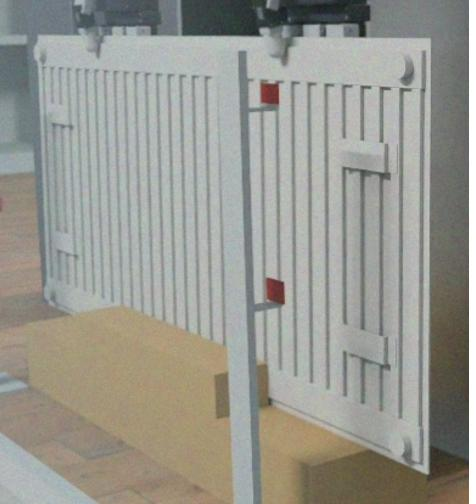

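Request:
{"name": "move", "arguments": {
  "arm1": {"joints":{"joint1_rad":0.406,"joint2_rad":0.957,"joint3_rad":0,"joint4_rad":2.293,"joint5_rad":0,"joint6_rad":-0.108,"joint7_rad":-1.153},"min_time_s":5},
  "arm4": {"joints":{"joint1_rad":-0.719,"joint2_rad":0.912,"joint3_rad":0,"joint4_rad":2.220,"joint5_rad":0,"joint6_rad":0.009,"joint7_rad":0.859},"min_time_s":5},
  "cameras": ["cam_high","cam_low"]
}}

Scene clock: 742.87 s.
Joint torques (N m): arm1=[0.58 -14.38 -0.66 1.66 0.06 -0.13 0.18] | arm2=[-0.11 -18.36 0.2 4.1 -0.25 0.32 0.02] | arm3=[1.21 -16.3 -0.59 4.19 0.02 -0.25 0.16] | arm4=[1.63 -16.97 0.59 0.53 0.03 -0.33 -0.23]
Flange force (N): arm1=[3.2 -0.8 -2.4] | arm2=[-0.1 1.8 9.6] | arm3=[3.2 3.1 2.3] | arm4=[0.2 5.3 4.6]
move: arm1 done; arm4 done
Joint velocities: within noise
arm1.joint_positions: joint1_rad=+0.406 joint2_rad=+0.957 joint3_rad=+0.000 joint4_rad=+2.293 joint5_rad=+0.000 joint6_rad=-0.108 joint7_rad=-1.153 hand_index_mcp=+0.753 hand_index_abd=+0.000 hand_index_pip=+0.577 hand_index_dip=+0.696 hand_middle_mcp=+0.753 hand_middle_abd=+0.000 hand_middle_pip=+0.577 hand_middle_dip=+0.696 hand_ring_mcp=+0.753 hand_ring_abd=+0.000 hand_ring_pip=+0.577 hand_ring_dip=+0.696 hand_thumb_cmc=+0.714 hand_thumb_axl=+0.677 hand_thumb_mcp=+0.224 hand_thumb_ipl=+0.168 hand_current_limit=+0.400 hand_speed=-0.600
arm1.joint_status: all done
arm1.hand_state: goal,goal,goal,goal,goal,goal,goal,goal,goal,goal,goal,goal,goal,goal,goal,goal
arm1.index_mcp_current_ma: 0
arm1.index_abd_current_ma: 0
arm1.index_pip_current_ma: 0
arm1.index_dip_current_ma: 0
arm1.middle_mcp_current_ma: 0
arm1.middle_abd_current_ma: 0
arm1.middle_pip_current_ma: 0
arm1.middle_dip_current_ma: 0
arm1.ring_mcp_current_ma: 0
arm1.ring_abd_current_ma: 0
arm1.ring_pip_current_ma: 0
arm1.ring_dip_current_ma: 0
arm1.thumb_cmc_current_ma: 0
arm1.thumb_axl_current_ma: 0
arm1.thumb_mcp_current_ma: 0
arm1.thumb_ipl_current_ma: 0
arm1.hand_goal_index_mcp: 0.754
arm1.hand_goal_index_abd: 0.000
arm1.hand_goal_index_pip: 0.576
arm1.hand_goal_index_dip: 0.696
arm1.hand_goal_middle_mcp: 0.754
arm1.hand_goal_middle_abd: 0.000
arm1.hand_goal_middle_pip: 0.576
arm1.hand_goal_middle_dip: 0.696
arm1.hand_goal_ring_mcp: 0.754
arm1.hand_goal_ring_abd: 0.000
arm1.hand_goal_ring_pip: 0.576
arm1.hand_goal_ring_dip: 0.696
arm1.hand_goal_thumb_cmc: 0.714
arm1.hand_goal_thumb_axl: 0.678
arm1.hand_goal_thumb_mcp: 0.226
arm1.hand_goal_thumb_ipl: 0.168
arm1.hand: x=-0.1108 y=+0.5623 z=+0.6992 quat_wxyz=(-0.007, +1.000, +0.000, -0.006) (m; scene frame)
arm2.joint_positions: joint1_rad=-0.263 joint2_rad=+1.218 joint3_rad=+0.000 joint4_rad=+2.211 joint5_rad=+0.000 joint6_rad=-0.288 joint7_rad=-0.253 hand_index_mcp=+0.764 hand_index_abd=+0.000 hand_index_pip=+0.577 hand_index_dip=+0.696 hand_middle_mcp=+0.758 hand_middle_abd=+0.000 hand_middle_pip=+0.577 hand_middle_dip=+0.696 hand_ring_mcp=+0.753 hand_ring_abd=+0.000 hand_ring_pip=+0.577 hand_ring_dip=+0.696 hand_thumb_cmc=-0.568 hand_thumb_axl=+0.678 hand_thumb_mcp=-0.645 hand_thumb_ipl=-0.111 hand_current_limit=+0.750 hand_speed=-0.600
arm2.joint_status: not commanded
arm2.hand_state: goal,goal,goal,goal,goal,goal,goal,goal,goal,goal,goal,goal,goal,goal,blocked,blocked
arm2.index_mcp_current_ma: 29
arm2.index_abd_current_ma: 0
arm2.index_pip_current_ma: 1
arm2.index_dip_current_ma: 0
arm2.middle_mcp_current_ma: 9
arm2.middle_abd_current_ma: 0
arm2.middle_pip_current_ma: 1
arm2.middle_dip_current_ma: 0
arm2.ring_mcp_current_ma: -1
arm2.ring_abd_current_ma: 0
arm2.ring_pip_current_ma: 1
arm2.ring_dip_current_ma: 0
arm2.thumb_cmc_current_ma: 3
arm2.thumb_axl_current_ma: 0
arm2.thumb_mcp_current_ma: 447
arm2.thumb_ipl_current_ma: 481
arm2.hand_goal_index_mcp: 0.754
arm2.hand_goal_index_abd: 0.000
arm2.hand_goal_index_pip: 0.576
arm2.hand_goal_index_dip: 0.696
arm2.hand_goal_middle_mcp: 0.754
arm2.hand_goal_middle_abd: 0.000
arm2.hand_goal_middle_pip: 0.576
arm2.hand_goal_middle_dip: 0.696
arm2.hand_goal_ring_mcp: 0.754
arm2.hand_goal_ring_abd: 0.000
arm2.hand_goal_ring_pip: 0.576
arm2.hand_goal_ring_dip: 0.696
arm2.hand_goal_thumb_cmc: -0.570
arm2.hand_goal_thumb_axl: 0.678
arm2.hand_goal_thumb_mcp: -0.730
arm2.hand_goal_thumb_ipl: -0.200
arm2.hand: x=-0.0222 y=+0.2932 z=+0.5399 quat_wxyz=(-0.005, +0.707, +0.707, +0.003) (m; scene frame)
arm3: as last shown
arm4.joint_positions: joint1_rad=-0.719 joint2_rad=+0.912 joint3_rad=+0.000 joint4_rad=+2.220 joint5_rad=+0.000 joint6_rad=+0.009 joint7_rad=+0.859 hand_index_mcp=+0.753 hand_index_abd=+0.000 hand_index_pip=+0.577 hand_index_dip=+0.696 hand_middle_mcp=+0.753 hand_middle_abd=+0.000 hand_middle_pip=+0.577 hand_middle_dip=+0.696 hand_ring_mcp=+0.753 hand_ring_abd=+0.000 hand_ring_pip=+0.577 hand_ring_dip=+0.696 hand_thumb_cmc=+0.717 hand_thumb_axl=+0.675 hand_thumb_mcp=+0.224 hand_thumb_ipl=+0.169 hand_current_limit=+0.400 hand_speed=-0.600
arm4.joint_status: all done
arm4.hand_state: goal,goal,goal,goal,goal,goal,goal,goal,goal,goal,goal,goal,goal,goal,goal,goal
arm4.index_mcp_current_ma: -1
arm4.index_abd_current_ma: 0
arm4.index_pip_current_ma: 1
arm4.index_dip_current_ma: 0
arm4.middle_mcp_current_ma: -1
arm4.middle_abd_current_ma: 0
arm4.middle_pip_current_ma: 1
arm4.middle_dip_current_ma: 0
arm4.ring_mcp_current_ma: -1
arm4.ring_abd_current_ma: 0
arm4.ring_pip_current_ma: 1
arm4.ring_dip_current_ma: 0
arm4.thumb_cmc_current_ma: 3
arm4.thumb_axl_current_ma: -4
arm4.thumb_mcp_current_ma: -3
arm4.thumb_ipl_current_ma: 1
arm4.hand_goal_index_mcp: 0.754
arm4.hand_goal_index_abd: 0.000
arm4.hand_goal_index_pip: 0.576
arm4.hand_goal_index_dip: 0.696
arm4.hand_goal_middle_mcp: 0.754
arm4.hand_goal_middle_abd: 0.000
arm4.hand_goal_middle_pip: 0.576
arm4.hand_goal_middle_dip: 0.696
arm4.hand_goal_ring_mcp: 0.754
arm4.hand_goal_ring_abd: 0.000
arm4.hand_goal_ring_pip: 0.576
arm4.hand_goal_ring_dip: 0.696
arm4.hand_goal_thumb_cmc: 0.714
arm4.hand_goal_thumb_axl: 0.678
arm4.hand_goal_thumb_mcp: 0.226
arm4.hand_goal_thumb_ipl: 0.168
arm4.hand: x=-0.0597 y=-0.5087 z=+0.7006 quat_wxyz=(+0.005, +0.001, +1.000, +0.002) (m; scene frame)
pictures: cam_high, cam_low

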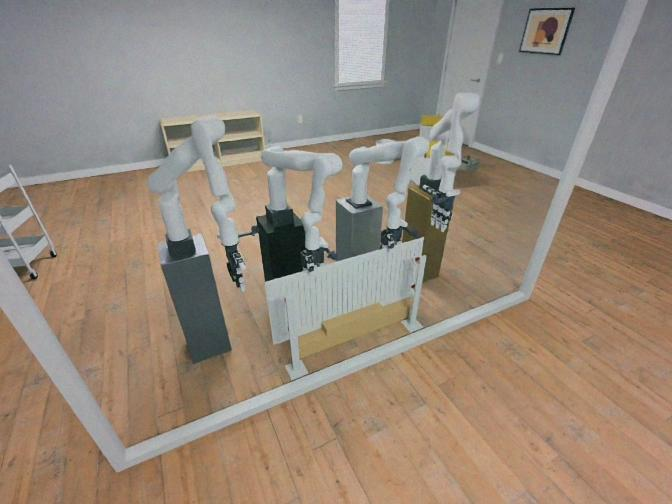

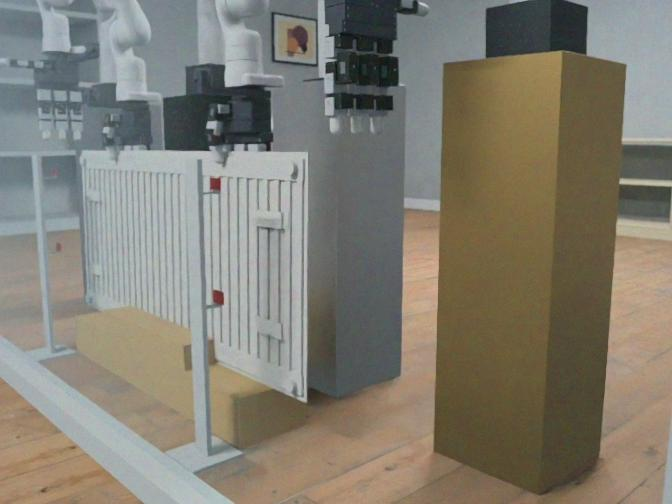

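Request:
{"name": "move", "arguments": {
  "arm1": {"joints":{"joint1_rad":0.570,"joint2_rad":1.592,"joint4_rad":1.7865,"joint6_rad":-0.237,"joint7_rad":-0.989},"min_time_s":4},
  "arm4": {"joints":{"joint1_rad":-0.844,"joint2_rad":1.550,"joint4_rad":1.746,"joint6_rad":-0.155,"joint7_rad":0.735},"min_time_s":4},
  "cameras": ["arm1_cam_wrist","arm4_cam_wrist","cam_high","cam_low"]
}}

Request:
{"name": "zoom_image", "arguments": {
  "camera": "cam_low",
  "region": [40, 20, 400, 290]
}}

Request:
{"name": "zoom_image", "arguments": {
  "camera": "cam_high",
  "region": [210, 180, 470, 380]
}}

Scene clock: 752.37 s.
Joint torques (N m): arm1=[0.65 -16.55 -0.59 2.69 0.09 -0.14 0.16] | arm2=[-0.17 -18.35 0.24 4.05 -0.26 0.35 0.03] | arm3=[1.21 -16.43 -0.68 4.15 0.02 -0.2 0.17] | arm4=[1.65 -19.74 0.71 1.95 0.06 -0.37 -0.23]
Flange force (N): arm1=[3.0 0.1 -0.8] | arm2=[-0.2 1.6 9.5] | arm3=[3.1 2.8 2.5] | arm4=[0.9 4.5 5.7]
move: arm1 done; arm4 done
Joint velocities: within noise
arm1.joint_positions: joint1_rad=+0.570 joint2_rad=+1.592 joint3_rad=+0.000 joint4_rad=+1.787 joint5_rad=+0.000 joint6_rad=-0.237 joint7_rad=-0.989 hand_index_mcp=+0.753 hand_index_abd=+0.000 hand_index_pip=+0.577 hand_index_dip=+0.696 hand_middle_mcp=+0.753 hand_middle_abd=+0.000 hand_middle_pip=+0.577 hand_middle_dip=+0.696 hand_ring_mcp=+0.753 hand_ring_abd=+0.000 hand_ring_pip=+0.577 hand_ring_dip=+0.696 hand_thumb_cmc=+0.714 hand_thumb_axl=+0.677 hand_thumb_mcp=+0.224 hand_thumb_ipl=+0.168 hand_current_limit=+0.400 hand_speed=-0.600
arm1.joint_status: all done
arm1.hand_state: goal,goal,goal,goal,goal,goal,goal,goal,goal,goal,goal,goal,goal,goal,goal,goal
arm1.index_mcp_current_ma: 0
arm1.index_abd_current_ma: 0
arm1.index_pip_current_ma: 0
arm1.index_dip_current_ma: 0
arm1.middle_mcp_current_ma: 0
arm1.middle_abd_current_ma: 0
arm1.middle_pip_current_ma: 0
arm1.middle_dip_current_ma: 0
arm1.ring_mcp_current_ma: 0
arm1.ring_abd_current_ma: 0
arm1.ring_pip_current_ma: 0
arm1.ring_dip_current_ma: 0
arm1.thumb_cmc_current_ma: 0
arm1.thumb_axl_current_ma: 0
arm1.thumb_mcp_current_ma: 0
arm1.thumb_ipl_current_ma: 0
arm1.hand_goal_index_mcp: 0.754
arm1.hand_goal_index_abd: 0.000
arm1.hand_goal_index_pip: 0.576
arm1.hand_goal_index_dip: 0.696
arm1.hand_goal_middle_mcp: 0.754
arm1.hand_goal_middle_abd: 0.000
arm1.hand_goal_middle_pip: 0.576
arm1.hand_goal_middle_dip: 0.696
arm1.hand_goal_ring_mcp: 0.754
arm1.hand_goal_ring_abd: 0.000
arm1.hand_goal_ring_pip: 0.576
arm1.hand_goal_ring_dip: 0.696
arm1.hand_goal_thumb_cmc: 0.714
arm1.hand_goal_thumb_axl: 0.678
arm1.hand_goal_thumb_mcp: 0.226
arm1.hand_goal_thumb_ipl: 0.168
arm1.hand: x=-0.1105 y=+0.5025 z=+0.4540 quat_wxyz=(-0.006, +1.000, +0.000, -0.006) (m; scene frame)
arm2, arm3: as last shown
arm4.joint_positions: joint1_rad=-0.844 joint2_rad=+1.550 joint3_rad=+0.000 joint4_rad=+1.746 joint5_rad=+0.000 joint6_rad=-0.155 joint7_rad=+0.735 hand_index_mcp=+0.753 hand_index_abd=+0.000 hand_index_pip=+0.577 hand_index_dip=+0.696 hand_middle_mcp=+0.753 hand_middle_abd=+0.000 hand_middle_pip=+0.577 hand_middle_dip=+0.696 hand_ring_mcp=+0.753 hand_ring_abd=+0.000 hand_ring_pip=+0.577 hand_ring_dip=+0.696 hand_thumb_cmc=+0.717 hand_thumb_axl=+0.675 hand_thumb_mcp=+0.224 hand_thumb_ipl=+0.169 hand_current_limit=+0.400 hand_speed=-0.600
arm4.joint_status: all done
arm4.hand_state: goal,goal,goal,goal,goal,goal,goal,goal,goal,goal,goal,goal,goal,goal,goal,goal
arm4.index_mcp_current_ma: -1
arm4.index_abd_current_ma: 0
arm4.index_pip_current_ma: 1
arm4.index_dip_current_ma: 0
arm4.middle_mcp_current_ma: -1
arm4.middle_abd_current_ma: 0
arm4.middle_pip_current_ma: 1
arm4.middle_dip_current_ma: 0
arm4.ring_mcp_current_ma: -1
arm4.ring_abd_current_ma: 0
arm4.ring_pip_current_ma: 1
arm4.ring_dip_current_ma: 0
arm4.thumb_cmc_current_ma: 3
arm4.thumb_axl_current_ma: -4
arm4.thumb_mcp_current_ma: -3
arm4.thumb_ipl_current_ma: 1
arm4.hand_goal_index_mcp: 0.754
arm4.hand_goal_index_abd: 0.000
arm4.hand_goal_index_pip: 0.576
arm4.hand_goal_index_dip: 0.696
arm4.hand_goal_middle_mcp: 0.754
arm4.hand_goal_middle_abd: 0.000
arm4.hand_goal_middle_pip: 0.576
arm4.hand_goal_middle_dip: 0.696
arm4.hand_goal_ring_mcp: 0.754
arm4.hand_goal_ring_abd: 0.000
arm4.hand_goal_ring_pip: 0.576
arm4.hand_goal_ring_dip: 0.696
arm4.hand_goal_thumb_cmc: 0.714
arm4.hand_goal_thumb_axl: 0.678
arm4.hand_goal_thumb_mcp: 0.226
arm4.hand_goal_thumb_ipl: 0.168
arm4.hand: x=-0.0597 y=-0.4483 z=+0.4557 quat_wxyz=(+0.005, +0.000, +1.000, +0.002) (m; scene frame)
pictures: arm1_cam_wrist, arm4_cam_wrist, cam_high, cam_low

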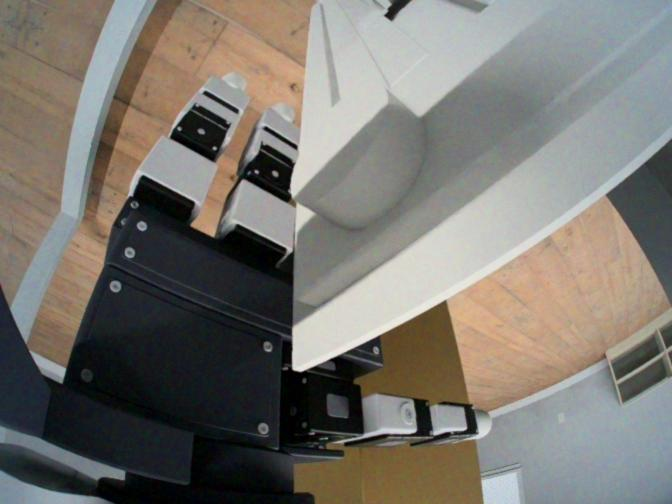

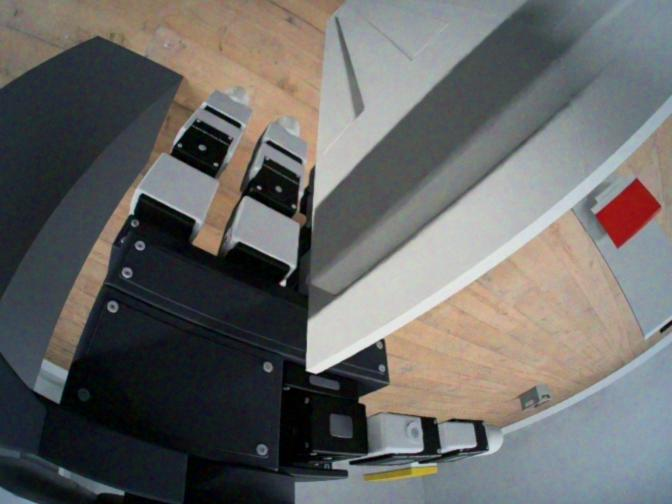

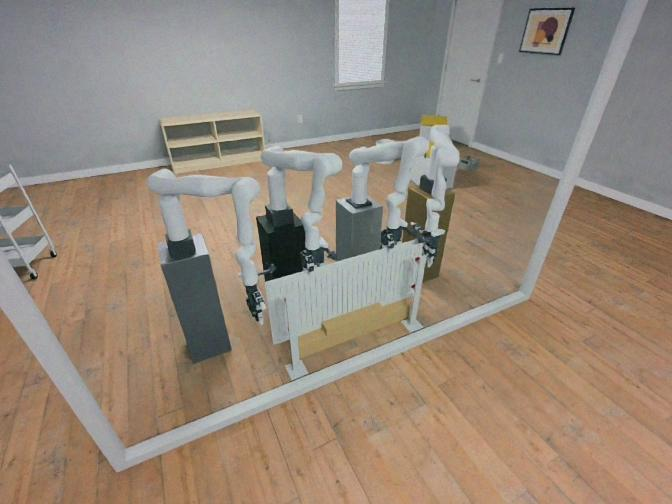

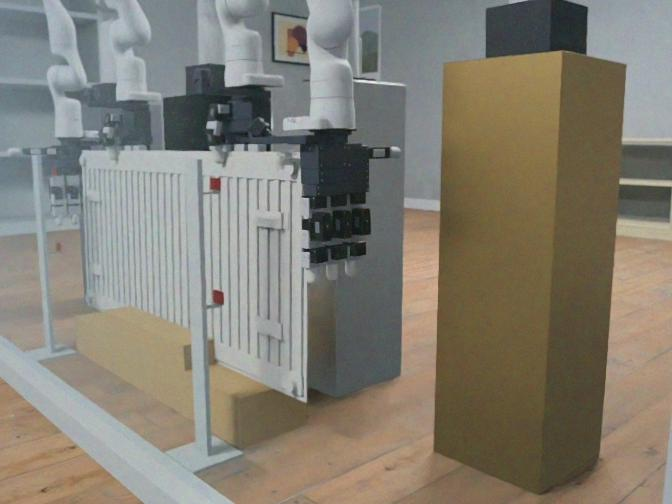

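Scaled by 1.400 from the camera's 672x504 image, which has a finer 960x720 frame.

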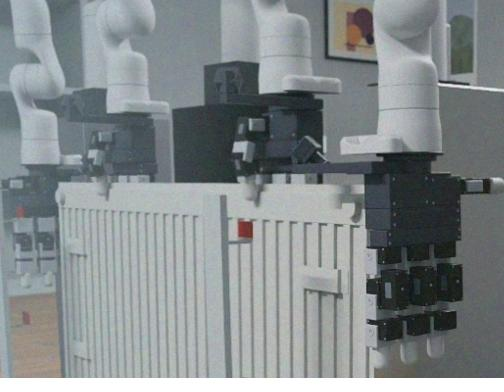

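Scaled by 1.938 from the camera's 672x504 image, which has a finer 960x720 frame.

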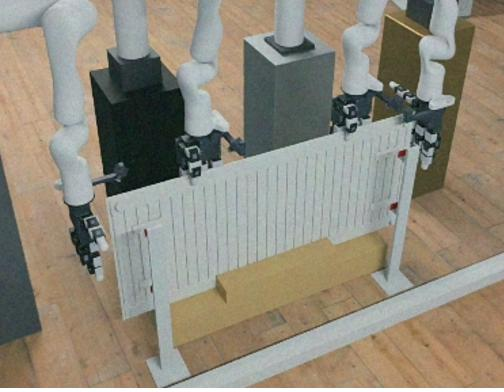

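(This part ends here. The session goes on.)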